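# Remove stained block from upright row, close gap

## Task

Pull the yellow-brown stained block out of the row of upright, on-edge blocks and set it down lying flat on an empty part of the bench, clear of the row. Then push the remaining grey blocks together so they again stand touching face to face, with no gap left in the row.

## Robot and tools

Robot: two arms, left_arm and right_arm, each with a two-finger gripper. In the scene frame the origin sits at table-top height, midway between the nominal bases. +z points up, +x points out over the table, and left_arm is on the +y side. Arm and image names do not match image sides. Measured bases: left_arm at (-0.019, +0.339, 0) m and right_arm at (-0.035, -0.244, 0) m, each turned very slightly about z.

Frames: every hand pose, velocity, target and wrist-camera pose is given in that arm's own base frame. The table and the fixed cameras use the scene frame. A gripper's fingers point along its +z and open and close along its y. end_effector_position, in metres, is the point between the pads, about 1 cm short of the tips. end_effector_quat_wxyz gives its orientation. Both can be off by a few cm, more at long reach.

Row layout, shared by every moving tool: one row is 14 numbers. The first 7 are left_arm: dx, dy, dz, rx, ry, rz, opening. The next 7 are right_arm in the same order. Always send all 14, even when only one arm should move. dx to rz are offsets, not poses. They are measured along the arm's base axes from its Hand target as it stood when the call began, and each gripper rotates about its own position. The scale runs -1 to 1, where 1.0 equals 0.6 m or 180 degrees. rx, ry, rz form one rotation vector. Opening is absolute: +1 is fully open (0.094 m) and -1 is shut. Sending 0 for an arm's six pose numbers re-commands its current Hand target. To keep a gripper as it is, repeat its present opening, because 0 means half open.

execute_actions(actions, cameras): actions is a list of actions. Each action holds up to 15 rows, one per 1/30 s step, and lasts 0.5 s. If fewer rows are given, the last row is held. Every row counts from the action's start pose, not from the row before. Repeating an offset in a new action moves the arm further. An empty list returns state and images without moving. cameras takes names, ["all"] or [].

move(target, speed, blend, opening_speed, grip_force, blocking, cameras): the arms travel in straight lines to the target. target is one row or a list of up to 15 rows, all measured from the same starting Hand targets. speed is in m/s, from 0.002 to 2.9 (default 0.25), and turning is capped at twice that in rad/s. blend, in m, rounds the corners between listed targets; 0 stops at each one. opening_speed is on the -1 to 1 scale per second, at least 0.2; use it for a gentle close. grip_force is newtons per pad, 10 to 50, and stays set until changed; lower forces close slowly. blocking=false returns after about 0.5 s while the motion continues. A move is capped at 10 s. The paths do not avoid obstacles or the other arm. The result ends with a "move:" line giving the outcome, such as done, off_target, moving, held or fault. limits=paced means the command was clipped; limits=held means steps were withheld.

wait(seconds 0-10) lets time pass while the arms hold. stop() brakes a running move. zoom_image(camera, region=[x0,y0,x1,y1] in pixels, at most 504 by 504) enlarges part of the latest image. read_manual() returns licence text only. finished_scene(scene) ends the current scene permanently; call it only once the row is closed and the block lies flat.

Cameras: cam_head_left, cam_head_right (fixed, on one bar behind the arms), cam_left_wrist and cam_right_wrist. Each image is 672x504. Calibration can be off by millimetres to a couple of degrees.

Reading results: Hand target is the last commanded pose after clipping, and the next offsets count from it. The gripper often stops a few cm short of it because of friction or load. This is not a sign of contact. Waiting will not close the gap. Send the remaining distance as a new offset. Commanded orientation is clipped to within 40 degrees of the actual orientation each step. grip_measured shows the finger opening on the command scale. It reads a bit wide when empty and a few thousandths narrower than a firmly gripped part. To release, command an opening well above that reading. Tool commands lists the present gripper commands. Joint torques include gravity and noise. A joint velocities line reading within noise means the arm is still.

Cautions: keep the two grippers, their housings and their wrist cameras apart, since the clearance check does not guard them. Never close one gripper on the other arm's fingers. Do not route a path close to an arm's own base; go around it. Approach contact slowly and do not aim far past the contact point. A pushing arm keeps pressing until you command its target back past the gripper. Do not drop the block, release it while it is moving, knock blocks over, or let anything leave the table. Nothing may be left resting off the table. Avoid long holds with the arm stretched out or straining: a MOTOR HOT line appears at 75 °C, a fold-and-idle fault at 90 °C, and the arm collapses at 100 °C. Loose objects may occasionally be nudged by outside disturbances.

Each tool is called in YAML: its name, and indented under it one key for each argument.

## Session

execute_actions:
  actions: []

Scene clock: 0.00 s.
left_arm: end_effector_position=(+0.3968, +0.0272, +0.1092) grip_measured=+1.000 end_effector_quat_wxyz=(+0.602, -0.038, +0.797, +0.037) | right_arm: end_effector_position=(+0.3945, -0.0051, +0.0894) grip_measured=+1.000 end_effector_quat_wxyz=(+0.559, +0.041, +0.828, +0.002)
Joint positions: left_arm=[0.032 1.531 0.343 0.912 -0.074 -0.007 0.094] | right_arm=[0.007 1.522 0.373 0.765 0.049 0.073 0.094]
Joint velocities: within noise
Joint torques (N m): no reading
Heat: left arm: 24 °C; right arm: 27 °C.
Hand target: left_arm +0.3970, +0.0273, +0.1095; +0.601, -0.038, +0.798, +0.037 | right_arm +0.3941, -0.0051, +0.0886; +0.556, +0.041, +0.830, +0.002
Tool commands: left_gripper/opening=+1.0 right_gripper/opening=+1.0
camera_calibration:
cam_left_wrist: T_world_to_cam=[[0.137201, -0.987712, 0.0748334, -0.0339645], [-0.769284, -0.153842, -0.620109, 0.39365], [0.624002, 0.0275118, -0.780938, -0.0454245], [0, 0, 0, 1]] pos_world=[0.335833, 0.0282625, 0.211174]
cam_right_wrist: T_world_to_cam=[[-0.0480122, -0.997746, 0.0468895, 0.00775698], [-0.855162, 0.0168032, -0.518088, 0.398972], [0.516132, -0.0649727, -0.854041, 0.00350647], [0, 0, 0, 1]] pos_world=[0.339749, 0.00126331, 0.209334]

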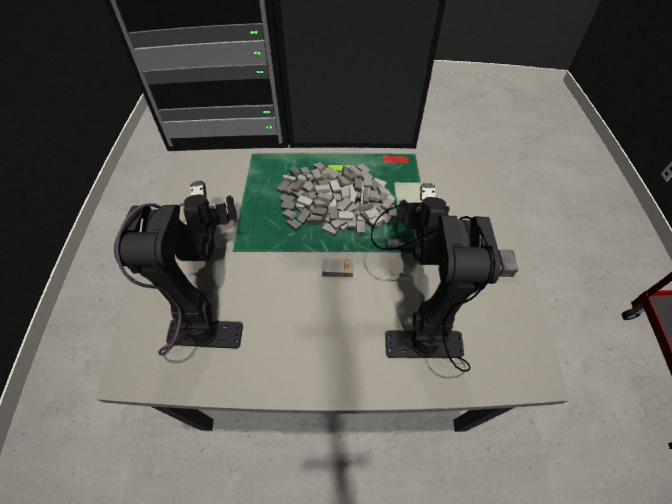

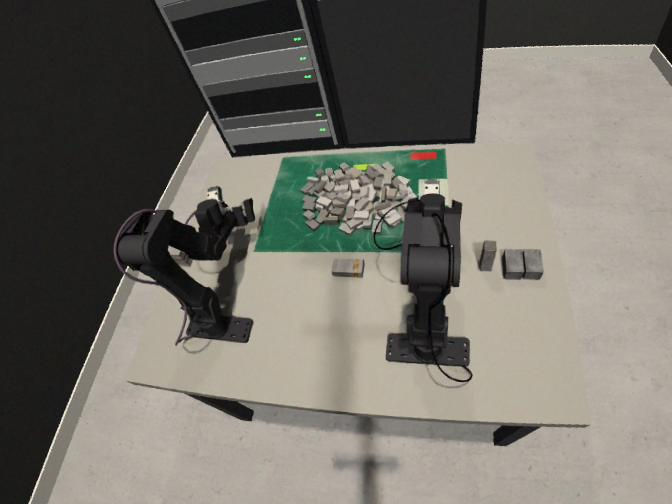

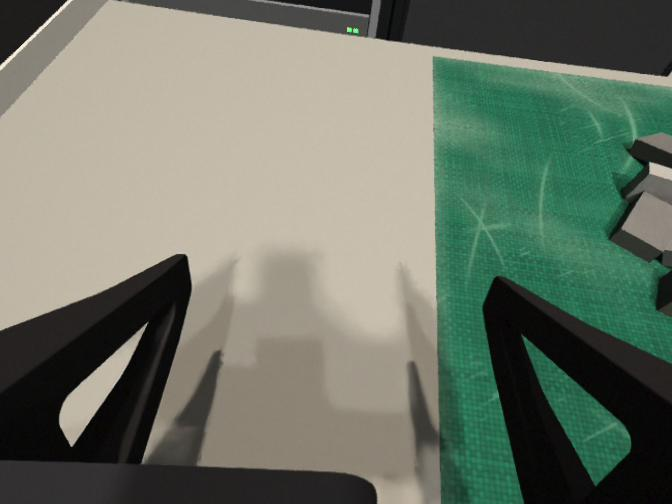

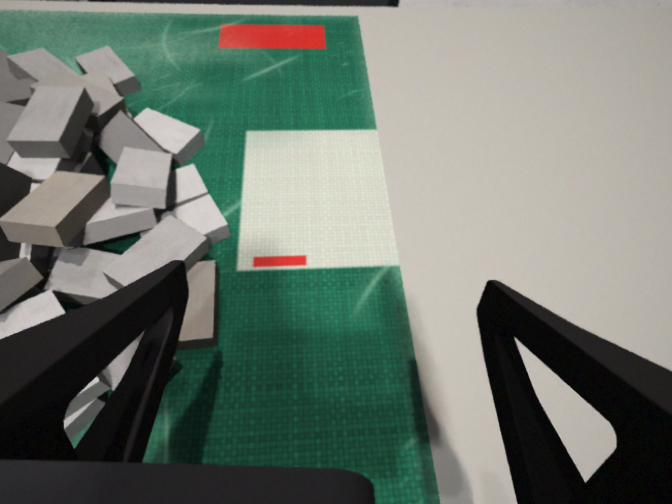

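zoom_image:
  camera: "cam_head_left"
  region: [290, 235, 390, 300]

zoom_image:
  camera: "cam_head_right"
  region: [300, 235, 400, 300]

Scaled by 5.040.

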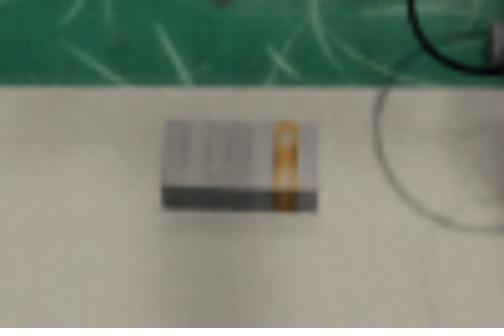

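Scaled by 5.040.

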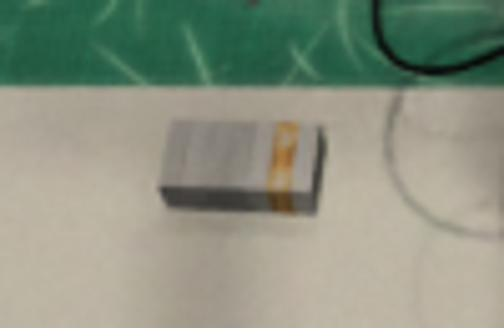

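move:
  target: [-0.3533, -0.687, 0.085, 0.302, 0.3417, -0.4477, 0.4, -0.065, -0.277, 0.067, 0, 0, -0.139, 1]
  speed: 0.35
  cameras: ["cam_left_wrist", "cam_head_left"]

Scene clock: 172.43 s.
left_arm: end_effector_position=(+0.1848, -0.3819, +0.1618) grip_measured=+0.402 end_effector_quat_wxyz=(+0.036, +0.705, +0.709, -0.007) | right_arm: end_effector_position=(+0.3520, -0.1679, +0.1138) grip_measured=+1.000 end_effector_quat_wxyz=(+0.533, +0.219, +0.809, -0.116)
Joint positions: left_arm=[-1.127 2.15 2.2 -1.548 -0.01 0.439 0.066] | right_arm=[-0.425 1.371 0.434 0.518 0.049 0.073 0.094]
Joint torques (N m): left_arm=[0.1 -9.83 9.54 0.22 0.08 0.1] | right_arm=[-0.43 -6.35 9.33 2.1 0.01 -0.03]
Heat: left arm: 32 °C; right arm: 32 °C.
Hand target: left_arm +0.1849, -0.3850, +0.1604; +0.000, +0.707, +0.707, +0.000 | right_arm +0.3551, -0.1713, +0.1288; +0.544, +0.220, +0.801, -0.119
Off the commanded pose: left_arm 0.003 m, 4 deg | right_arm 0.016 m, 2 deg.
joint sent to its limit (left arm) — joint 4 (wrist pitch), lower limit. The joint targets are off in orientation, not in position.
move: off_target (left_arm, right_arm)
camera_calibration:
cam_left_wrist: T_world_to_cam=[[-0.994048, -0.100573, -0.0418881, 0.153838], [-0.107468, 0.842022, 0.52863, 0.27244], [-0.0178951, 0.529985, -0.847818, 0.460517], [0, 0, 0, 1]] pos_world=[0.190442, -0.457995, 0.252859]
Images, in order (width x height): cam_head_left 672x504, cam_left_wrist 672x504.

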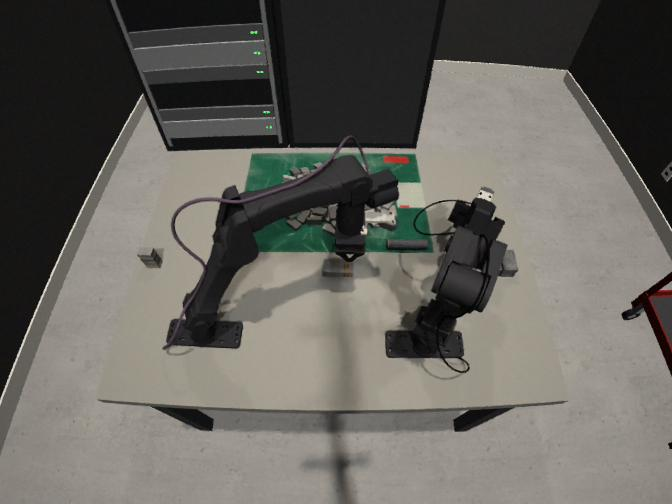

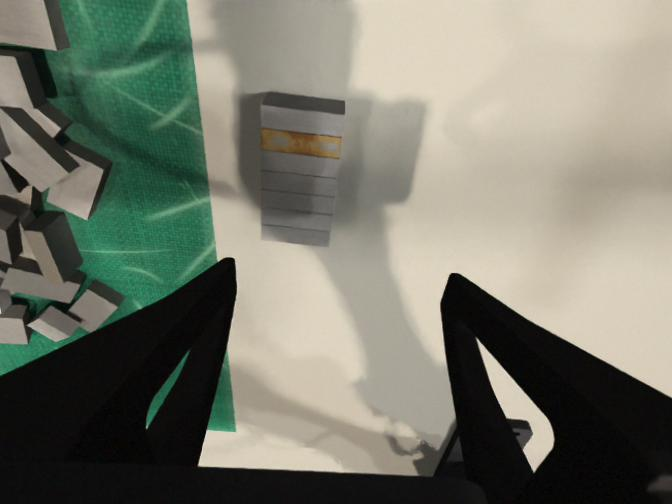

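zoom_image:
  camera: "cam_left_wrist"
  region: [240, 80, 370, 260]

Scaled by 2.800.

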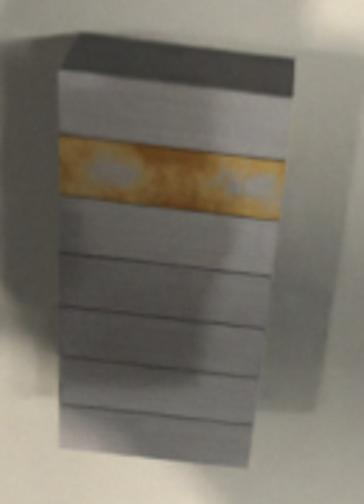

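move:
  target: [0.044, -0.0333, -0.1173, 0, 0, 0, 0.4, 0, 0, 0, 0, 0, 0, 1]
  speed: 0.15
  cameras: ["cam_left_wrist"]

Scene clock: 203.37 s.
left_arm: end_effector_position=(+0.2083, -0.3986, +0.0913) grip_measured=+0.402 end_effector_quat_wxyz=(-0.006, +0.706, +0.708, +0.006) | right_arm: end_effector_position=(+0.3520, -0.1679, +0.1138) grip_measured=+1.000 end_effector_quat_wxyz=(+0.533, +0.219, +0.809, -0.116)
Joint positions: left_arm=[-1.095 2.341 2.234 -1.48 -0.009 0.472 0.066] | right_arm=[-0.425 1.371 0.434 0.518 0.049 0.073 0.094]
Joint torques (N m): left_arm=[0.21 -11.62 9.51 0.23 0.06 0.08] | right_arm=[-0.43 -6.35 9.33 2.1 0.02 -0.03]
Heat: left arm: 28 °C; right arm: 32 °C.
Hand target: left_arm +0.2113, -0.4050, +0.0901; +0.000, +0.707, +0.707, +0.000 | right_arm +0.3551, -0.1713, +0.1288; +0.544, +0.220, +0.801, -0.119
Off the commanded pose: left_arm 0.007 m, 1 deg | right_arm 0.016 m, 2 deg.
move: off_target (right_arm)
camera_calibration:
cam_left_wrist: T_world_to_cam=[[-0.995205, -0.0973196, -0.0098339, 0.171204], [-0.0839114, 0.797752, 0.597118, 0.297444], [-0.0502663, 0.59508, -0.802093, 0.438518], [0, 0, 0, 1]] pos_world=[0.217384, -0.481578, 0.175807]
Images, in order (width x height): cam_left_wrist 672x504.

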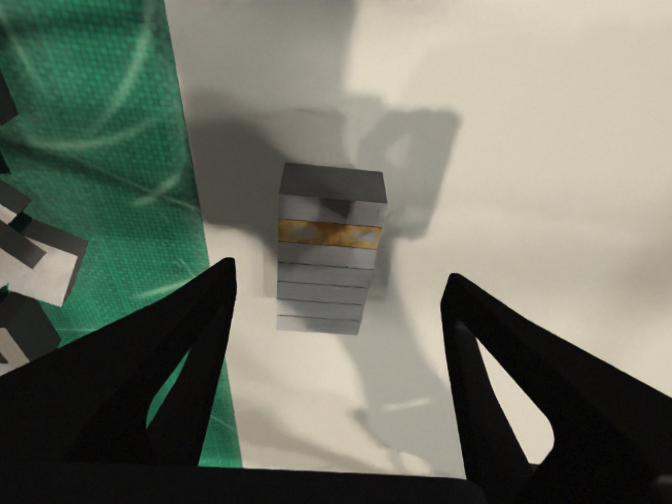

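zoom_image:
  camera: "cam_left_wrist"
  region: [260, 150, 410, 345]

Scaled by 2.585.

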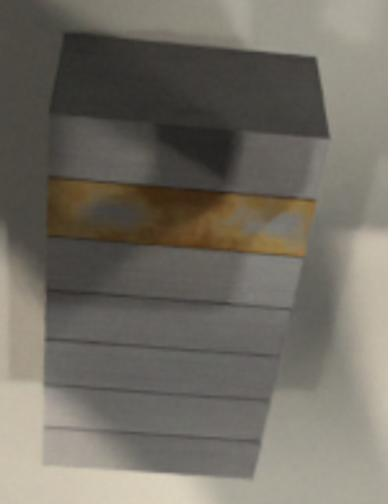

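move:
  target: [0.005, -0.0117, -0.087, 0, 0, 0, 0.4, 0, 0, 0, 0, 0, 0, 1]
  speed: 0.08
  cameras: ["cam_left_wrist"]

Scene clock: 232.63 s.
left_arm: end_effector_position=(+0.2157, -0.4129, +0.0516) grip_measured=+0.402 end_effector_quat_wxyz=(+0.013, +0.706, +0.708, +0.000) | right_arm: end_effector_position=(+0.3520, -0.1679, +0.1138) grip_measured=+1.000 end_effector_quat_wxyz=(+0.533, +0.219, +0.809, -0.116)
Joint positions: left_arm=[-1.095 2.362 2.114 -1.298 -0.009 0.472 0.066] | right_arm=[-0.425 1.371 0.434 0.518 0.049 0.073 0.094]
Joint torques (N m): left_arm=[0.13 -11.3 6.26 0.34 0.06 0.08] | right_arm=[-0.43 -6.34 9.33 2.1 0.02 -0.03]
Heat: left arm: 29 °C; right arm: 32 °C.
Hand target: left_arm +0.2143, -0.4120, +0.0379; +0.000, +0.707, +0.707, +0.000 | right_arm +0.3551, -0.1713, +0.1288; +0.544, +0.220, +0.801, -0.119
Off the commanded pose: left_arm 0.014 m, 1 deg | right_arm 0.016 m, 2 deg.
move: off_target (left_arm, right_arm)
camera_calibration:
cam_left_wrist: T_world_to_cam=[[-0.994939, -0.0975019, -0.0242691, 0.177342], [-0.094011, 0.818102, 0.567337, 0.345321], [-0.0354619, 0.566748, -0.823128, 0.401764], [0, 0, 0, 1]] pos_world=[0.223156, -0.492915, 0.139093]
Images, in order (width x height): cam_left_wrist 672x504.

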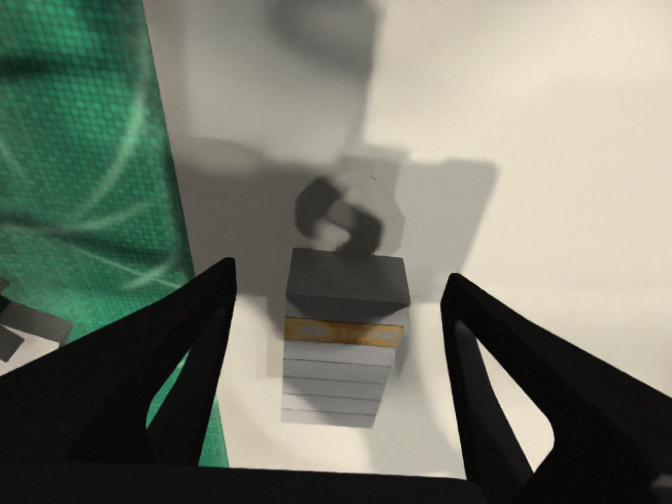

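move:
  target: [-0.0055, 0.0125, -0.025, 0, 0, 0, 0.4, 0, 0, 0, 0, 0, 0, 1]
  speed: 0.06
  cameras: ["cam_left_wrist"]

Scene clock: 243.20 s.
left_arm: end_effector_position=(+0.2114, -0.4046, +0.0229) grip_measured=+0.402 end_effector_quat_wxyz=(-0.002, +0.706, +0.708, +0.005) | right_arm: end_effector_position=(+0.3520, -0.1679, +0.1138) grip_measured=+1.000 end_effector_quat_wxyz=(+0.533, +0.219, +0.809, -0.116)
Joint positions: left_arm=[-1.095 2.362 2 -1.215 -0.009 0.472 0.066] | right_arm=[-0.425 1.371 0.434 0.518 0.049 0.073 0.094]
Joint torques (N m): left_arm=[0.24 -13.82 5.9 0.28 0.06 0.08] | right_arm=[-0.42 -6.34 9.33 2.1 0.02 -0.02]
Heat: left arm: 29 °C; right arm: 32 °C.
Hand target: left_arm +0.2110, -0.4045, +0.0229; +0.000, +0.707, +0.707, +0.000 | right_arm +0.3551, -0.1713, +0.1288; +0.544, +0.220, +0.801, -0.119
Off the commanded pose: left_arm 0.000 m, 1 deg | right_arm 0.016 m, 2 deg.
move: off_target (right_arm)
camera_calibration:
cam_left_wrist: T_world_to_cam=[[-0.995196, -0.0970213, -0.0131404, 0.173224], [-0.0860405, 0.802617, 0.590257, 0.345945], [-0.0467208, 0.588552, -0.807108, 0.384087], [0, 0, 0, 1]] pos_world=[0.220102, -0.486909, 0.10808]
Images, in order (width x height): cam_left_wrist 672x504.

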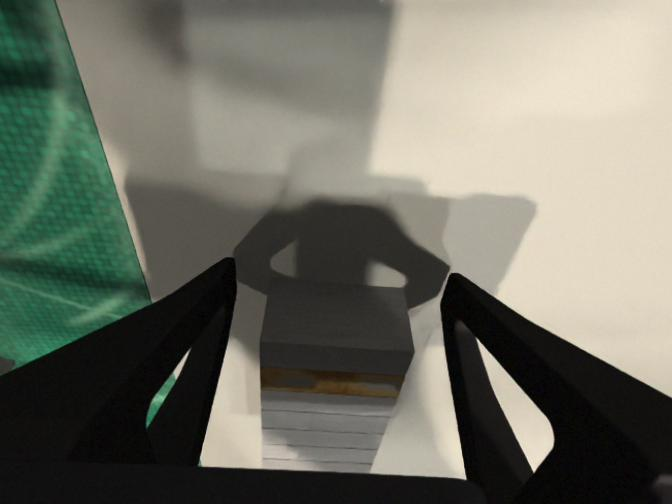

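zoom_image:
  camera: "cam_left_wrist"
  region: [220, 260, 470, 470]

Scaled by 2.016.

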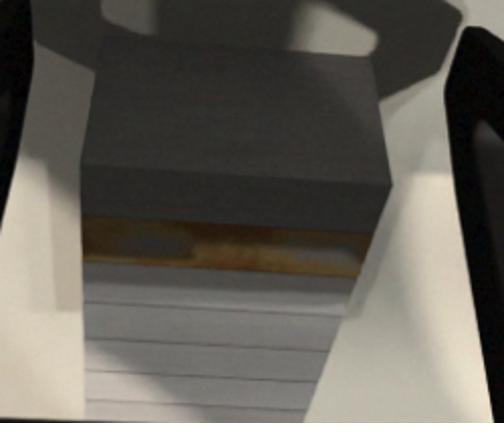

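move:
  target: [0.001, -0.003, 0.027, 0, 0, 0, 0.4, 0, 0, 0, 0, 0, 0, 1]
  speed: 0.06

Scene clock: 271.97 s.
left_arm: end_effector_position=(+0.2098, -0.4016, +0.0290) grip_measured=+0.402 end_effector_quat_wxyz=(-0.009, +0.706, +0.708, +0.007) | right_arm: end_effector_position=(+0.3520, -0.1679, +0.1138) grip_measured=+1.000 end_effector_quat_wxyz=(+0.533, +0.219, +0.809, -0.116)
Joint positions: left_arm=[-1.095 2.362 2.024 -1.255 -0.009 0.472 0.066] | right_arm=[-0.425 1.371 0.434 0.518 0.049 0.073 0.094]
Joint torques (N m): left_arm=[0.16 -13.83 9.59 0.02 0.07 0.08] | right_arm=[-0.43 -6.35 9.33 2.1 0.01 -0.02]
Heat: left arm: 32 °C; right arm: 32 °C.
Hand target: left_arm +0.2116, -0.4063, +0.0390; +0.000, +0.707, +0.707, +0.000 | right_arm +0.3551, -0.1713, +0.1288; +0.544, +0.220, +0.801, -0.119
Off the commanded pose: left_arm 0.011 m, 1 deg | right_arm 0.016 m, 2 deg.
move: off_target (left_arm, right_arm)

move:
  target: [0.003, -0.008, 0.008, 0, 0, 0, 0.4, 0, 0, 0, 0, 0, 0, 1]
  speed: 0.06
  cameras: ["cam_left_wrist"]

Scene clock: 278.23 s.
left_arm: end_effector_position=(+0.2133, -0.4082, +0.0449) grip_measured=+0.402 end_effector_quat_wxyz=(+0.003, +0.706, +0.708, +0.004) | right_arm: end_effector_position=(+0.3520, -0.1679, +0.1138) grip_measured=+1.000 end_effector_quat_wxyz=(+0.533, +0.219, +0.809, -0.116)
Joint positions: left_arm=[-1.095 2.362 2.088 -1.293 -0.009 0.472 0.066] | right_arm=[-0.425 1.371 0.434 0.518 0.049 0.073 0.094]
Joint torques (N m): left_arm=[0.05 -11.86 9.65 0.07 0.06 0.06] | right_arm=[-0.43 -6.35 9.33 2.1 0.02 -0.02]
Heat: left arm: 32 °C; right arm: 32 °C.
Hand target: left_arm +0.2134, -0.4110, +0.0438; +0.000, +0.707, +0.707, +0.000 | right_arm +0.3551, -0.1713, +0.1288; +0.544, +0.220, +0.801, -0.119
Off the commanded pose: left_arm 0.003 m, 1 deg | right_arm 0.016 m, 2 deg.
move: off_target (right_arm)
camera_calibration:
cam_left_wrist: T_world_to_cam=[[-0.995134, -0.0971162, -0.0166545, 0.175148], [-0.0885728, 0.807607, 0.583032, 0.338939], [-0.0431716, 0.58167, -0.812279, 0.400782], [0, 0, 0, 1]] pos_world=[0.221619, -0.489843, 0.130852]
Images, in order (width x height): cam_left_wrist 672x504.

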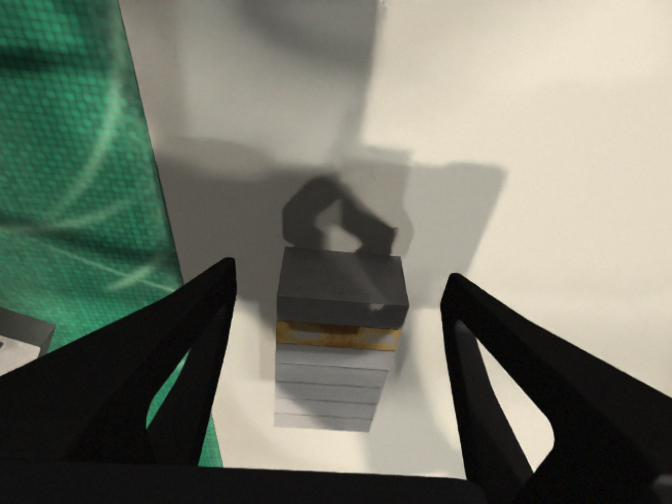

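move:
  target: [-0.0015, 0.0075, -0.018, 0, 0, 0, 0.4, 0, 0, 0, 0, 0, 0, 1]
  speed: 0.06

Scene clock: 285.10 s.
left_arm: end_effector_position=(+0.2128, -0.4072, +0.0361) grip_measured=+0.402 end_effector_quat_wxyz=(+0.002, +0.706, +0.708, +0.004) | right_arm: end_effector_position=(+0.3520, -0.1679, +0.1138) grip_measured=+1.000 end_effector_quat_wxyz=(+0.533, +0.219, +0.809, -0.116)
Joint positions: left_arm=[-1.095 2.362 2.053 -1.26 -0.009 0.473 0.066] | right_arm=[-0.425 1.371 0.434 0.518 0.049 0.073 0.094]
Joint torques (N m): left_arm=[0.28 -13.27 5.97 0.28 0.06 0.1] | right_arm=[-0.42 -6.34 9.33 2.1 0.02 -0.02]
Heat: left arm: 32 °C; right arm: 32 °C.
Hand target: left_arm +0.2125, -0.4065, +0.0330; +0.000, +0.707, +0.707, +0.000 | right_arm +0.3551, -0.1713, +0.1288; +0.544, +0.220, +0.801, -0.119
Off the commanded pose: left_arm 0.003 m, 1 deg | right_arm 0.016 m, 2 deg.
move: off_target (right_arm)

move:
  target: [0, 0, 0, 0, 0, 0, -0.27, 0, 0, 0, 0, 0, 0, 1]
  opening_speed: 0.35
  grip_force: [30, 50]
  cameras: ["cam_left_wrist"]

Scene clock: 296.83 s.
left_arm: end_effector_position=(+0.2133, -0.4087, +0.0361) grip_measured=-0.267 end_effector_quat_wxyz=(+0.004, +0.706, +0.708, +0.002) | right_arm: end_effector_position=(+0.3520, -0.1679, +0.1138) grip_measured=+1.000 end_effector_quat_wxyz=(+0.533, +0.219, +0.809, -0.116)
Joint positions: left_arm=[-1.095 2.362 2.053 -1.254 -0.007 0.473 0.034] | right_arm=[-0.425 1.371 0.434 0.518 0.049 0.073 0.094]
Joint torques (N m): left_arm=[0.29 -13.31 6.01 0.25 0.05 0.09] | right_arm=[-0.43 -6.35 9.33 2.1 0.01 -0.03]
Heat: left arm: 32 °C; right arm: 32 °C.
Hand target: left_arm +0.2125, -0.4065, +0.0330; +0.000, +0.707, +0.707, +0.000 | right_arm +0.3551, -0.1713, +0.1288; +0.544, +0.220, +0.801, -0.119
Off the commanded pose: left_arm 0.004 m, 1 deg | right_arm 0.016 m, 2 deg.
grip_force (N): 30, 50
move: off_target (right_arm)
camera_calibration:
cam_left_wrist: T_world_to_cam=[[-0.995227, -0.0961121, -0.0168848, 0.175342], [-0.0880451, 0.809788, 0.580079, 0.345289], [-0.0420794, 0.578797, -0.814385, 0.392535], [0, 0, 0, 1]] pos_world=[0.221424, -0.489956, 0.122341]
Images, in order (width x height): cam_left_wrist 672x504.

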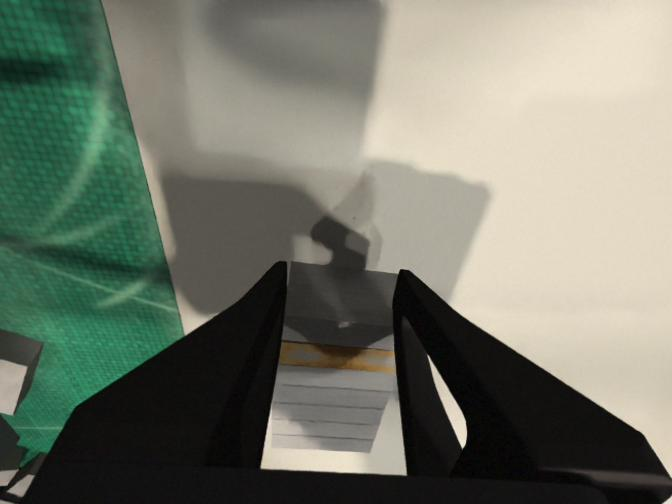

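move:
  target:
    - [0, 0, 0, 0, 0, 0, 0.3, 0, 0, 0, 0, 0, 0, 1]
    - [-0.0035, 0.012, -0.005, 0, 0, 0, 0.3, 0, 0, 0, 0, 0, 0, 1]
  speed: 0.06
  cameras: ["cam_left_wrist"]

Scene clock: 336.17 s.
left_arm: end_effector_position=(+0.2079, -0.3983, +0.0200) grip_measured=+0.298 end_effector_quat_wxyz=(-0.014, +0.707, +0.707, +0.008) | right_arm: end_effector_position=(+0.3520, -0.1679, +0.1138) grip_measured=+1.000 end_effector_quat_wxyz=(+0.533, +0.219, +0.809, -0.116)
Joint positions: left_arm=[-1.095 2.36 1.985 -1.227 -0.007 0.476 0.061] | right_arm=[-0.425 1.371 0.434 0.518 0.049 0.073 0.094]
Joint torques (N m): left_arm=[0.57 -15.92 5.65 0.26 0.04 0.09] | right_arm=[-0.43 -6.35 9.33 2.1 0.02 -0.03]
Heat: left arm: 33 °C; right arm: 32 °C.
Hand target: left_arm +0.2105, -0.3994, +0.0302; +0.000, +0.707, +0.707, +0.000 | right_arm +0.3551, -0.1713, +0.1288; +0.544, +0.220, +0.801, -0.119
Off the commanded pose: left_arm 0.010 m, 2 deg | right_arm 0.016 m, 2 deg.
grip_force (N): 30, 50
move: off_target (right_arm)
camera_calibration:
cam_left_wrist: T_world_to_cam=[[-0.995656, -0.0930753, -0.00259187, 0.171776], [-0.0754, 0.78962, 0.608946, 0.334521], [-0.0546312, 0.606496, -0.793208, 0.386424], [0, 0, 0, 1]] pos_world=[0.217364, -0.482521, 0.103255]
Images, in order (width x height): cam_left_wrist 672x504.

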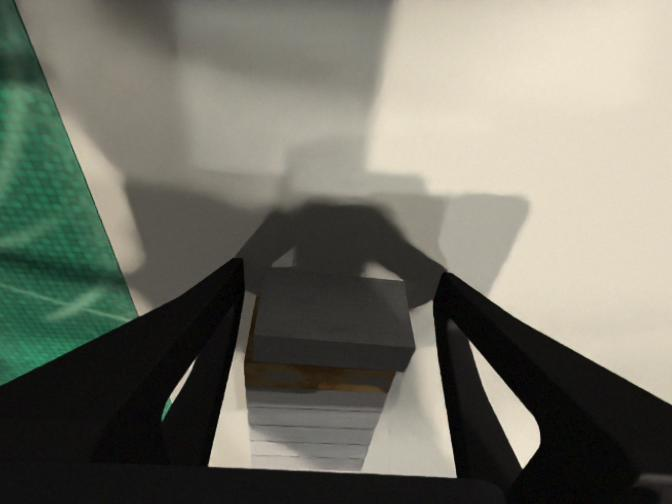

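zoom_image:
  camera: "cam_left_wrist"
  region: [220, 255, 460, 470]

Scaled by 2.100.

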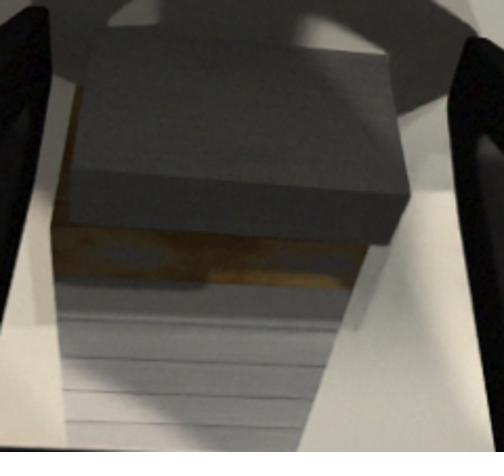

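move:
  target: [0.0012, -0.0085, 0.003, 0, 0, 0, 0.3, 0, 0, 0, 0, 0, 0, 1]
  speed: 0.05

Scene clock: 365.63 s.
left_arm: end_effector_position=(+0.2079, -0.3982, +0.0200) grip_measured=+0.298 end_effector_quat_wxyz=(-0.014, +0.707, +0.707, +0.008) | right_arm: end_effector_position=(+0.3520, -0.1679, +0.1138) grip_measured=+1.000 end_effector_quat_wxyz=(+0.533, +0.219, +0.809, -0.116)
Joint positions: left_arm=[-1.095 2.36 1.985 -1.227 -0.007 0.476 0.061] | right_arm=[-0.425 1.371 0.434 0.518 0.049 0.073 0.094]
Joint torques (N m): left_arm=[0.24 -14.2 9.57 0.05 0.05 0.04] | right_arm=[-0.43 -6.35 9.33 2.1 0.02 -0.02]
Heat: left arm: 31 °C; right arm: 32 °C.
Hand target: left_arm +0.2112, -0.4045, +0.0320; +0.000, +0.707, +0.707, +0.000 | right_arm +0.3551, -0.1713, +0.1288; +0.544, +0.220, +0.801, -0.119
Off the commanded pose: left_arm 0.014 m, 2 deg | right_arm 0.016 m, 2 deg.
grip_force (N): 30, 50
move: off_target (left_arm, right_arm)

move:
  target: [0.001, -0.004, 0.007, 0, 0, 0, 0.3, 0, 0, 0, 0, 0, 0, 1]
  speed: 0.05

Scene clock: 369.57 s.
left_arm: end_effector_position=(+0.2101, -0.4026, +0.0286) grip_measured=+0.298 end_effector_quat_wxyz=(-0.007, +0.707, +0.707, +0.006) | right_arm: end_effector_position=(+0.3520, -0.1679, +0.1138) grip_measured=+1.000 end_effector_quat_wxyz=(+0.533, +0.219, +0.809, -0.116)
Joint positions: left_arm=[-1.095 2.36 2.019 -1.246 -0.007 0.476 0.061] | right_arm=[-0.425 1.371 0.434 0.518 0.049 0.073 0.094]
Joint torques (N m): left_arm=[0.09 -13.37 9.62 0.04 0.05 0.04] | right_arm=[-0.43 -6.35 9.33 2.1 0.02 -0.02]
Heat: left arm: 31 °C; right arm: 32 °C.
Hand target: left_arm +0.2118, -0.4069, +0.0362; +0.000, +0.707, +0.707, +0.000 | right_arm +0.3551, -0.1713, +0.1288; +0.544, +0.220, +0.801, -0.119
Off the commanded pose: left_arm 0.009 m, 1 deg | right_arm 0.016 m, 2 deg.
grip_force (N): 30, 50
move: off_target (right_arm)

move:
  target: [0.0005, -0.003, 0.003, 0, 0, 0, 0.3, 0, 0, 0, 0, 0, 0, 1]
  speed: 0.05
  cameras: ["cam_left_wrist"]

Scene clock: 377.07 s.
left_arm: end_effector_position=(+0.2113, -0.4048, +0.0339) grip_measured=+0.298 end_effector_quat_wxyz=(-0.003, +0.707, +0.707, +0.005) | right_arm: end_effector_position=(+0.3520, -0.1679, +0.1138) grip_measured=+1.000 end_effector_quat_wxyz=(+0.533, +0.219, +0.809, -0.116)
Joint positions: left_arm=[-1.095 2.36 2.041 -1.26 -0.007 0.476 0.061] | right_arm=[-0.425 1.371 0.434 0.518 0.049 0.073 0.094]
Joint torques (N m): left_arm=[0.01 -12.74 9.63 0.06 0.04 0.02] | right_arm=[-0.43 -6.35 9.33 2.1 0.01 -0.02]
Heat: left arm: 31 °C; right arm: 32 °C.
Hand target: left_arm +0.2121, -0.4087, +0.0380; +0.000, +0.707, +0.707, +0.000 | right_arm +0.3551, -0.1713, +0.1288; +0.544, +0.220, +0.801, -0.119
Off the commanded pose: left_arm 0.006 m, 1 deg | right_arm 0.016 m, 2 deg.
grip_force (N): 30, 50
move: off_target (right_arm)
camera_calibration:
cam_left_wrist: T_world_to_cam=[[-0.995588, -0.0931606, -0.0112373, 0.174775], [-0.0817288, 0.802055, 0.591632, 0.338411], [-0.0461039, 0.58994, -0.806129, 0.39353], [0, 0, 0, 1]] pos_world=[0.219805, -0.487301, 0.118985]
Images, in order (width x height): cam_left_wrist 672x504.

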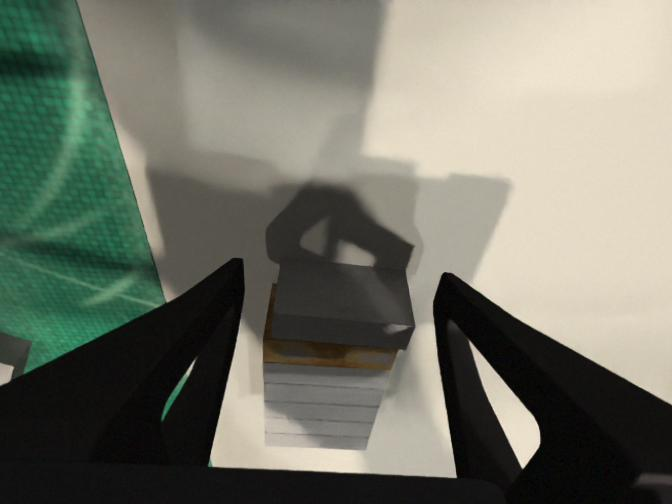

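move:
  target: [0, 0, 0, 0, 0, 0, -0.27, 0, 0, 0, 0, 0, 0, 1]
  opening_speed: 0.35
  cameras: ["cam_left_wrist"]

Scene clock: 386.23 s.
left_arm: end_effector_position=(+0.2108, -0.4046, +0.0339) grip_measured=-0.107 end_effector_quat_wxyz=(-0.004, +0.707, +0.707, +0.004) | right_arm: end_effector_position=(+0.3520, -0.1679, +0.1138) grip_measured=+1.000 end_effector_quat_wxyz=(+0.533, +0.219, +0.809, -0.116)
Joint positions: left_arm=[-1.095 2.36 2.041 -1.261 -0.006 0.476 0.042] | right_arm=[-0.425 1.371 0.434 0.518 0.049 0.073 0.094]
Joint torques (N m): left_arm=[0.02 -12.71 9.65 0.06 0.04 0.02] | right_arm=[-0.42 -6.35 9.33 2.1 0.02 -0.03]
Heat: left arm: 31 °C; right arm: 32 °C.
Hand target: left_arm +0.2121, -0.4087, +0.0380; +0.000, +0.707, +0.707, +0.000 | right_arm +0.3551, -0.1713, +0.1288; +0.544, +0.220, +0.801, -0.119
Off the commanded pose: left_arm 0.006 m, 1 deg | right_arm 0.016 m, 2 deg.
grip_force (N): 30, 50
move: off_target (right_arm)
camera_calibration:
cam_left_wrist: T_world_to_cam=[[-0.995601, -0.0932349, -0.0092267, 0.174313], [-0.0805631, 0.801669, 0.592314, 0.337764], [-0.0478276, 0.590452, -0.805654, 0.393894], [0, 0, 0, 1]] pos_world=[0.219597, -0.487099, 0.118888]
Images, in order (width x height): cam_left_wrist 672x504.

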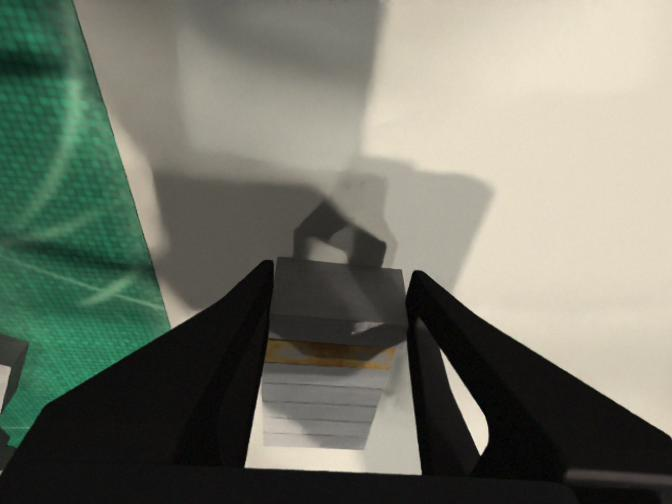

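move:
  target: [0, -0.003, 0.012, 0, 0, 0, -0.27, 0, 0, 0, 0, 0, 0, 1]
  speed: 0.05
  cameras: ["cam_left_wrist"]

Scene clock: 396.23 s.
left_arm: end_effector_position=(+0.2120, -0.4068, +0.0432) grip_measured=-0.108 end_effector_quat_wxyz=(+0.000, +0.707, +0.707, +0.003) | right_arm: end_effector_position=(+0.3520, -0.1679, +0.1138) grip_measured=+1.000 end_effector_quat_wxyz=(+0.533, +0.219, +0.809, -0.116)
Joint positions: left_arm=[-1.095 2.36 2.077 -1.29 -0.006 0.476 0.042] | right_arm=[-0.425 1.371 0.434 0.518 0.049 0.073 0.094]
Joint torques (N m): left_arm=[-0.17 -12.23 9.94 0.05 0.02 -0.02] | right_arm=[-0.42 -6.34 9.33 2.1 0.01 -0.03]
Heat: left arm: 31 °C; right arm: 32 °C.
Hand target: left_arm +0.2120, -0.4105, +0.0451; +0.000, +0.707, +0.707, +0.000 | right_arm +0.3551, -0.1713, +0.1288; +0.544, +0.220, +0.801, -0.119
Off the commanded pose: left_arm 0.004 m, 0 deg | right_arm 0.016 m, 2 deg.
grip_force (N): 30, 50
move: off_target (right_arm)
camera_calibration:
cam_left_wrist: T_world_to_cam=[[-0.995566, -0.0932836, -0.0120792, 0.175399], [-0.0826055, 0.805645, 0.58661, 0.336411], [-0.0449896, 0.585007, -0.809779, 0.400096], [0, 0, 0, 1]] pos_world=[0.22041, -0.488725, 0.128766]
Images, in order (width x height): cam_left_wrist 672x504.

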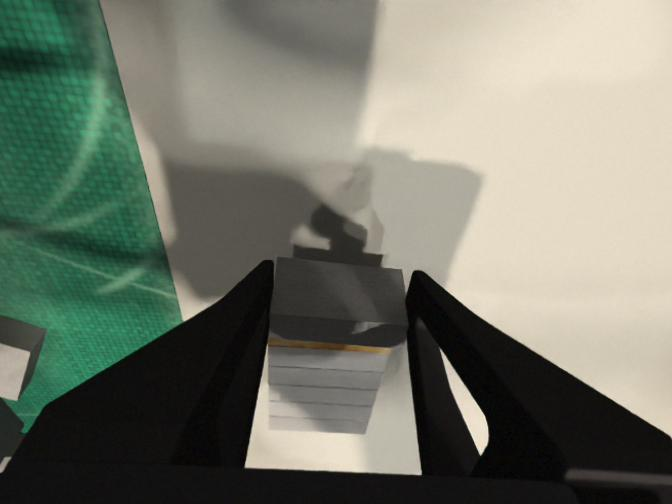

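move:
  target: [0, -0.066, 0, 0, 0, 0, -0.27, 0, 0, 0, 0, 0, 0, 1]
  speed: 0.08
  cameras: ["cam_left_wrist"]

Scene clock: 402.00 s.
left_arm: end_effector_position=(+0.2128, -0.4486, +0.0505) grip_measured=-0.108 end_effector_quat_wxyz=(+0.007, +0.711, +0.704, +0.000) | right_arm: end_effector_position=(+0.3520, -0.1679, +0.1138) grip_measured=+1.000 end_effector_quat_wxyz=(+0.533, +0.219, +0.809, -0.116)
Joint positions: left_arm=[-1.132 2.592 2.529 -1.495 -0.006 0.449 0.042] | right_arm=[-0.425 1.371 0.434 0.518 0.049 0.073 0.094]
Joint torques (N m): left_arm=[-0.14 -12.36 9.98 0.07 0.04 -0.11] | right_arm=[-0.43 -6.35 9.33 2.1 0.02 -0.02]
Heat: left arm: 31 °C; right arm: 32 °C.
Hand target: left_arm +0.2120, -0.4501, +0.0451; +0.000, +0.707, +0.707, +0.000 | right_arm +0.3551, -0.1713, +0.1288; +0.544, +0.220, +0.801, -0.119
Off the commanded pose: left_arm 0.006 m, 1 deg | right_arm 0.016 m, 2 deg.
grip_force (N): 30, 50
move: off_target (right_arm)
camera_calibration:
cam_left_wrist: T_world_to_cam=[[-0.996356, -0.0835575, -0.0171276, 0.177181], [-0.0781953, 0.814612, 0.574711, 0.369565], [-0.0340691, 0.573956, -0.818177, 0.4236], [0, 0, 0, 1]] pos_world=[0.219865, -0.529375, 0.137221]
Images, in order (width x height): cam_left_wrist 672x504.

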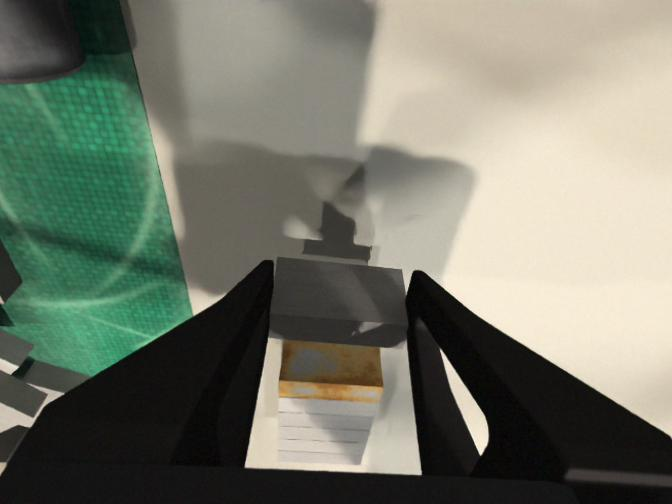

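move:
  target: [0, 0, -0.02, 0, 0, 0, -0.27, 0, 0, 0, 0, 0, 0, 1]
  speed: 0.04

Scene clock: 407.43 s.
left_arm: end_effector_position=(+0.2138, -0.4508, +0.0437) grip_measured=-0.108 end_effector_quat_wxyz=(+0.010, +0.710, +0.704, +0.000) | right_arm: end_effector_position=(+0.3520, -0.1679, +0.1138) grip_measured=+1.000 end_effector_quat_wxyz=(+0.533, +0.219, +0.809, -0.116)
Joint positions: left_arm=[-1.132 2.592 2.502 -1.462 -0.006 0.449 0.042] | right_arm=[-0.425 1.371 0.434 0.518 0.049 0.073 0.094]
Joint torques (N m): left_arm=[-0.14 -13.35 6.05 0.28 0.03 -0.11] | right_arm=[-0.43 -6.35 9.33 2.1 0.01 -0.02]
Heat: left arm: 32 °C; right arm: 32 °C.
Hand target: left_arm +0.2120, -0.4501, +0.0331; +0.000, +0.707, +0.707, +0.000 | right_arm +0.3551, -0.1713, +0.1288; +0.544, +0.220, +0.801, -0.119
Off the commanded pose: left_arm 0.011 m, 1 deg | right_arm 0.016 m, 2 deg.
grip_force (N): 30, 50
move: off_target (left_arm, right_arm)

move:
  target: [0, 0, -0.007, 0, 0, 0, -0.27, 0, 0, 0, 0, 0, 0, 1]
  speed: 0.04

Scene clock: 410.87 s.
left_arm: end_effector_position=(+0.2138, -0.4508, +0.0378) grip_measured=-0.108 end_effector_quat_wxyz=(+0.008, +0.710, +0.704, +0.000) | right_arm: end_effector_position=(+0.3520, -0.1679, +0.1138) grip_measured=+1.000 end_effector_quat_wxyz=(+0.533, +0.219, +0.809, -0.116)
Joint positions: left_arm=[-1.132 2.592 2.478 -1.442 -0.006 0.449 0.042] | right_arm=[-0.425 1.371 0.434 0.518 0.049 0.073 0.094]
Joint torques (N m): left_arm=[-0.12 -13.65 6.04 0.29 0.03 -0.11] | right_arm=[-0.42 -6.34 9.33 2.1 0.02 -0.02]
Heat: left arm: 32 °C; right arm: 32 °C.
Hand target: left_arm +0.2120, -0.4501, +0.0289; +0.000, +0.707, +0.707, +0.000 | right_arm +0.3551, -0.1713, +0.1288; +0.544, +0.220, +0.801, -0.119
Off the commanded pose: left_arm 0.009 m, 1 deg | right_arm 0.016 m, 2 deg.
grip_force (N): 30, 50
move: off_target (right_arm)

move:
  target: [0, 0, -0.007, 0, 0, 0, -0.27, 0, 0, 0, 0, 0, 0, 1]
  speed: 0.04
  cameras: ["cam_left_wrist"]

Scene clock: 415.33 s.
left_arm: end_effector_position=(+0.2138, -0.4509, +0.0348) grip_measured=-0.108 end_effector_quat_wxyz=(+0.008, +0.710, +0.704, +0.000) | right_arm: end_effector_position=(+0.3520, -0.1679, +0.1138) grip_measured=+1.000 end_effector_quat_wxyz=(+0.533, +0.219, +0.809, -0.116)
Joint positions: left_arm=[-1.132 2.592 2.466 -1.431 -0.005 0.449 0.042] | right_arm=[-0.425 1.371 0.434 0.518 0.049 0.073 0.094]
Joint torques (N m): left_arm=[-0.13 -13.82 5.2 0.37 0.04 -0.11] | right_arm=[-0.42 -6.35 9.32 2.1 0.02 -0.03]
Heat: left arm: 33 °C; right arm: 32 °C.
Hand target: left_arm +0.2120, -0.4501, +0.0247; +0.000, +0.707, +0.707, +0.000 | right_arm +0.3551, -0.1713, +0.1288; +0.544, +0.220, +0.801, -0.119
Off the commanded pose: left_arm 0.010 m, 1 deg | right_arm 0.016 m, 2 deg.
grip_force (N): 30, 50
move: off_target (right_arm)
camera_calibration:
cam_left_wrist: T_world_to_cam=[[-0.996321, -0.0839595, -0.0171806, 0.177502], [-0.078596, 0.815274, 0.573717, 0.38105], [-0.0341621, 0.572956, -0.818874, 0.411764], [0, 0, 0, 1]] pos_world=[0.220864, -0.53168, 0.121618]
Images, in order (width x height): cam_left_wrist 672x504.

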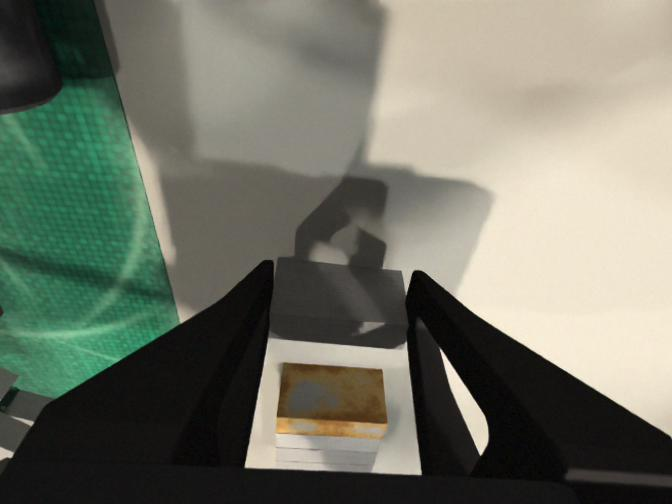

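move:
  target: [0, 0, 0, 0, 0, 0, 0.3, 0, 0, 0, 0, 0, 0, 1]
  opening_speed: 0.35
  cameras: ["cam_left_wrist"]

Scene clock: 420.77 s.
left_arm: end_effector_position=(+0.2136, -0.4507, +0.0327) grip_measured=+0.297 end_effector_quat_wxyz=(+0.007, +0.710, +0.704, +0.000) | right_arm: end_effector_position=(+0.3520, -0.1679, +0.1138) grip_measured=+1.000 end_effector_quat_wxyz=(+0.533, +0.219, +0.809, -0.116)
Joint positions: left_arm=[-1.132 2.592 2.458 -1.424 -0.005 0.449 0.061] | right_arm=[-0.425 1.371 0.434 0.518 0.049 0.073 0.094]
Joint torques (N m): left_arm=[-0.14 -13.91 5.9 0.32 0.02 -0.11] | right_arm=[-0.42 -6.35 9.33 2.1 0.02 -0.03]
Heat: left arm: 33 °C; right arm: 32 °C.
Hand target: left_arm +0.2120, -0.4501, +0.0247; +0.000, +0.707, +0.707, +0.000 | right_arm +0.3551, -0.1713, +0.1288; +0.544, +0.220, +0.801, -0.119
Off the commanded pose: left_arm 0.008 m, 1 deg | right_arm 0.016 m, 2 deg.
grip_force (N): 30, 50
move: off_target (right_arm)
camera_calibration:
cam_left_wrist: T_world_to_cam=[[-0.996339, -0.0839556, -0.0160979, 0.177345], [-0.0779124, 0.814346, 0.575127, 0.381409], [-0.0351758, 0.574276, -0.817906, 0.410716], [0, 0, 0, 1]] pos_world=[0.220859, -0.531574, 0.119423]
Images, in order (width x height): cam_left_wrist 672x504.

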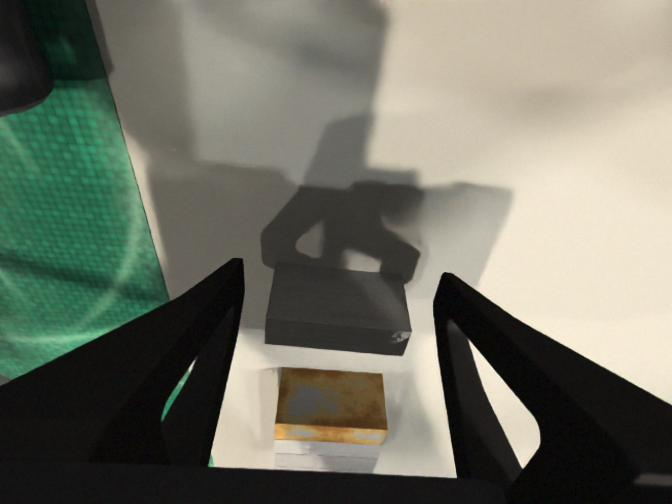

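move:
  target:
    - [0, 0, 0.1, 0, 0, 0, 0.3, 0, 0, 0, 0, 0, 0, 1]
    - [-0.002, 0.0957, 0.1, 0, 0, 0, 0.3, 0, 0, 0, 0, 0, 0, 1]
  speed: [0.08, 0.15]
  blend: [0.01, 0]
  cameras: ["cam_left_wrist"]

Scene clock: 455.43 s.
left_arm: end_effector_position=(+0.2124, -0.3913, +0.0761) grip_measured=+0.298 end_effector_quat_wxyz=(-0.012, +0.704, +0.710, +0.006) | right_arm: end_effector_position=(+0.3520, -0.1679, +0.1138) grip_measured=+1.000 end_effector_quat_wxyz=(+0.533, +0.219, +0.809, -0.116)
Joint positions: left_arm=[-1.078 2.321 2.14 -1.416 -0.005 0.484 0.061] | right_arm=[-0.425 1.371 0.434 0.518 0.049 0.073 0.094]
Joint torques (N m): left_arm=[-0.28 -15.32 5.78 0.23 0.04 0.1] | right_arm=[-0.42 -6.35 9.33 2.1 0.02 -0.02]
Heat: left arm: 35 °C; right arm: 32 °C.
Hand target: left_arm +0.2109, -0.3927, +0.0847; +0.000, +0.707, +0.707, +0.000 | right_arm +0.3551, -0.1713, +0.1288; +0.544, +0.220, +0.801, -0.119
Off the commanded pose: left_arm 0.009 m, 2 deg | right_arm 0.016 m, 2 deg.
grip_force (N): 30, 50
move: off_target (right_arm)
camera_calibration:
cam_left_wrist: T_world_to_cam=[[-0.994713, -0.102663, -0.00230187, 0.173077], [-0.0832068, 0.792655, 0.603966, 0.298383], [-0.0601806, 0.600964, -0.797007, 0.426157], [0, 0, 0, 1]] pos_world=[0.222635, -0.474851, 0.159835]
Images, in order (width x height): cam_left_wrist 672x504.

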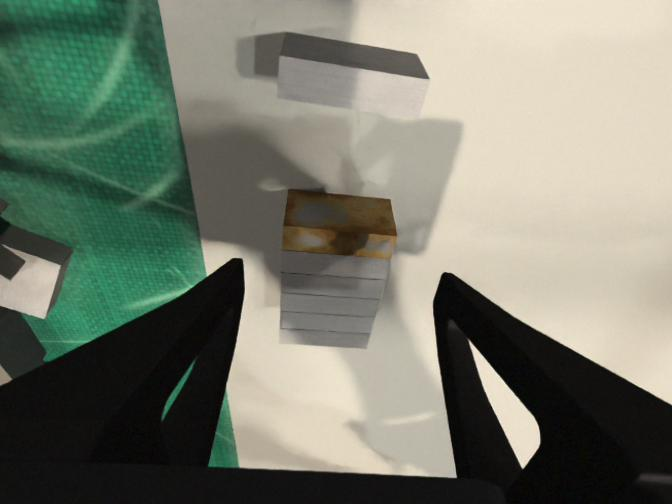

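move:
  target: [0.001, 0.002, -0.08, 0, 0, 0, 0.3, 0, 0, 0, 0, 0, 0, 1]
  speed: 0.08

Scene clock: 467.87 s.
left_arm: end_effector_position=(+0.2118, -0.3902, +0.0293) grip_measured=+0.298 end_effector_quat_wxyz=(-0.010, +0.705, +0.709, +0.006) | right_arm: end_effector_position=(+0.3520, -0.1679, +0.1138) grip_measured=+1.000 end_effector_quat_wxyz=(+0.533, +0.219, +0.809, -0.116)
Joint positions: left_arm=[-1.078 2.32 1.952 -1.226 -0.005 0.486 0.061] | right_arm=[-0.425 1.371 0.434 0.518 0.049 0.073 0.094]
Joint torques (N m): left_arm=[-0.08 -15.08 5.82 0.24 0.01 0.1] | right_arm=[-0.42 -6.35 9.33 2.1 0.02 -0.03]
Heat: left arm: 34 °C; right arm: 32 °C.
Hand target: left_arm +0.2115, -0.3915, +0.0367; +0.000, +0.707, +0.707, +0.000 | right_arm +0.3551, -0.1713, +0.1288; +0.544, +0.220, +0.801, -0.119
Off the commanded pose: left_arm 0.007 m, 1 deg | right_arm 0.016 m, 2 deg.
grip_force (N): 30, 50
move: off_target (right_arm)

move:
  target: [0.001, -0.006, 0.008, 0, 0, 0, 0.3, 0, 0, 0, 0, 0, 0, 1]
  speed: 0.05
  cameras: ["cam_left_wrist"]

Scene clock: 476.97 s.
left_arm: end_effector_position=(+0.2113, -0.3892, +0.0293) grip_measured=+0.298 end_effector_quat_wxyz=(-0.012, +0.705, +0.709, +0.006) | right_arm: end_effector_position=(+0.3520, -0.1679, +0.1138) grip_measured=+1.000 end_effector_quat_wxyz=(+0.533, +0.219, +0.809, -0.116)
Joint positions: left_arm=[-1.078 2.32 1.952 -1.23 -0.005 0.486 0.061] | right_arm=[-0.425 1.371 0.434 0.518 0.049 0.073 0.094]
Joint torques (N m): left_arm=[-0.31 -14.04 9.42 0.03 0.02 0.07] | right_arm=[-0.43 -6.35 9.33 2.1 0.01 -0.03]
Heat: left arm: 34 °C; right arm: 32 °C.
Hand target: left_arm +0.2120, -0.3951, +0.0415; +0.000, +0.707, +0.707, +0.000 | right_arm +0.3551, -0.1713, +0.1288; +0.544, +0.220, +0.801, -0.119
Off the commanded pose: left_arm 0.014 m, 2 deg | right_arm 0.016 m, 2 deg.
grip_force (N): 30, 50
move: off_target (left_arm, right_arm)
camera_calibration:
cam_left_wrist: T_world_to_cam=[[-0.994993, -0.0999329, -0.00169701, 0.173261], [-0.0805799, 0.792026, 0.605146, 0.324082], [-0.0591299, 0.602253, -0.796113, 0.387839], [0, 0, 0, 1]] pos_world=[0.221441, -0.472944, 0.11294]
Images, in order (width x height): cam_left_wrist 672x504.

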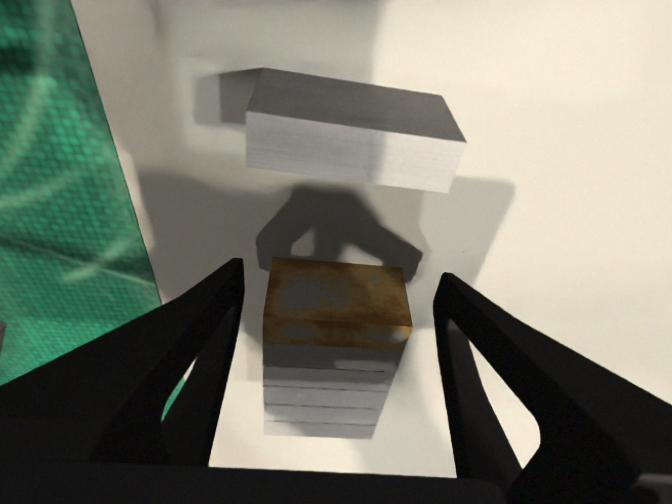

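move:
  target: [0.001, -0.003, 0.005, 0, 0, 0, 0.3, 0, 0, 0, 0, 0, 0, 1]
  speed: 0.05
  cameras: ["cam_left_wrist"]

Scene clock: 481.37 s.
left_arm: end_effector_position=(+0.2125, -0.3914, +0.0353) grip_measured=+0.298 end_effector_quat_wxyz=(-0.009, +0.705, +0.709, +0.005) | right_arm: end_effector_position=(+0.3520, -0.1679, +0.1138) grip_measured=+1.000 end_effector_quat_wxyz=(+0.533, +0.219, +0.809, -0.116)
Joint positions: left_arm=[-1.078 2.32 1.976 -1.247 -0.005 0.486 0.061] | right_arm=[-0.425 1.371 0.434 0.518 0.049 0.073 0.094]
Joint torques (N m): left_arm=[-0.4 -13.34 9.61 0.04 0.02 0.05] | right_arm=[-0.42 -6.35 9.32 2.1 0.01 -0.03]
Heat: left arm: 33 °C; right arm: 32 °C.
Hand target: left_arm +0.2126, -0.3968, +0.0445; +0.000, +0.707, +0.707, +0.000 | right_arm +0.3551, -0.1713, +0.1288; +0.544, +0.220, +0.801, -0.119
Off the commanded pose: left_arm 0.011 m, 1 deg | right_arm 0.016 m, 2 deg.
grip_force (N): 30, 50
move: off_target (left_arm, right_arm)
camera_calibration:
cam_left_wrist: T_world_to_cam=[[-0.99498, -0.0999827, -0.00427648, 0.1742], [-0.0825349, 0.795681, 0.600066, 0.324288], [-0.0565935, 0.597407, -0.799939, 0.391616], [0, 0, 0, 1]] pos_world=[0.222253, -0.474568, 0.11942]
Images, in order (width x height): cam_left_wrist 672x504.

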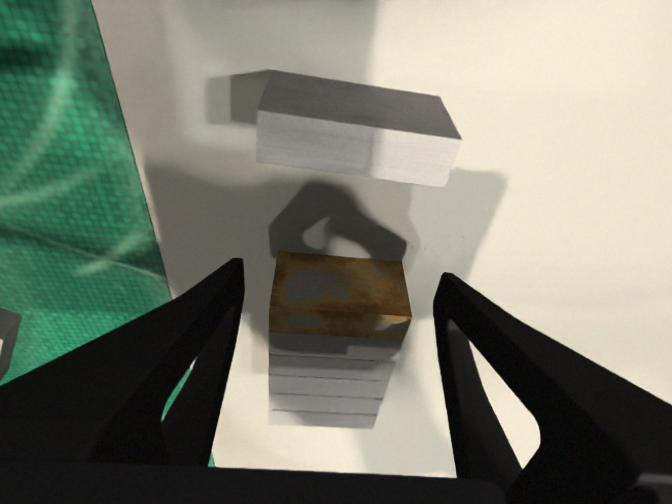

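move:
  target: [0, 0, 0, 0, 0, 0, -0.27, 0, 0, 0, 0, 0, 0, 1]
  opening_speed: 0.35
  grip_force: [40, 50]
  cameras: ["cam_left_wrist"]

Scene clock: 491.93 s.
left_arm: end_effector_position=(+0.2123, -0.3911, +0.0353) grip_measured=-0.112 end_effector_quat_wxyz=(-0.010, +0.705, +0.709, +0.006) | right_arm: end_effector_position=(+0.3520, -0.1679, +0.1138) grip_measured=+1.000 end_effector_quat_wxyz=(+0.533, +0.219, +0.809, -0.116)
Joint positions: left_arm=[-1.078 2.32 1.976 -1.248 -0.005 0.486 0.042] | right_arm=[-0.425 1.371 0.434 0.518 0.049 0.073 0.094]
Joint torques (N m): left_arm=[-0.38 -13.37 9.61 0.03 0.01 0.05] | right_arm=[-0.42 -6.34 9.33 2.1 0.01 -0.03]
Heat: left arm: 33 °C; right arm: 32 °C.
Hand target: left_arm +0.2126, -0.3968, +0.0445; +0.000, +0.707, +0.707, +0.000 | right_arm +0.3551, -0.1713, +0.1288; +0.544, +0.220, +0.801, -0.119
Off the commanded pose: left_arm 0.011 m, 1 deg | right_arm 0.016 m, 2 deg.
grip_force (N): 40, 50
move: off_target (left_arm, right_arm)
camera_calibration:
cam_left_wrist: T_world_to_cam=[[-0.994981, -0.0999868, -0.00387906, 0.174059], [-0.0822421, 0.79509, 0.600889, 0.323752], [-0.0569968, 0.598192, -0.799323, 0.39194], [0, 0, 0, 1]] pos_world=[0.222151, -0.474464, 0.119423]
Images, in order (width x height): cam_left_wrist 672x504.

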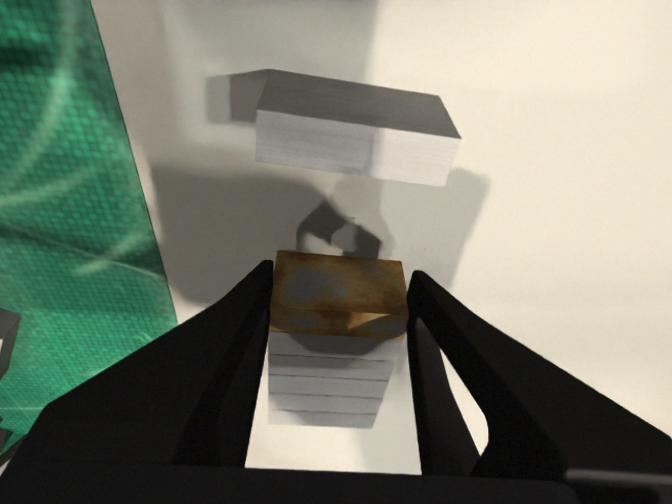

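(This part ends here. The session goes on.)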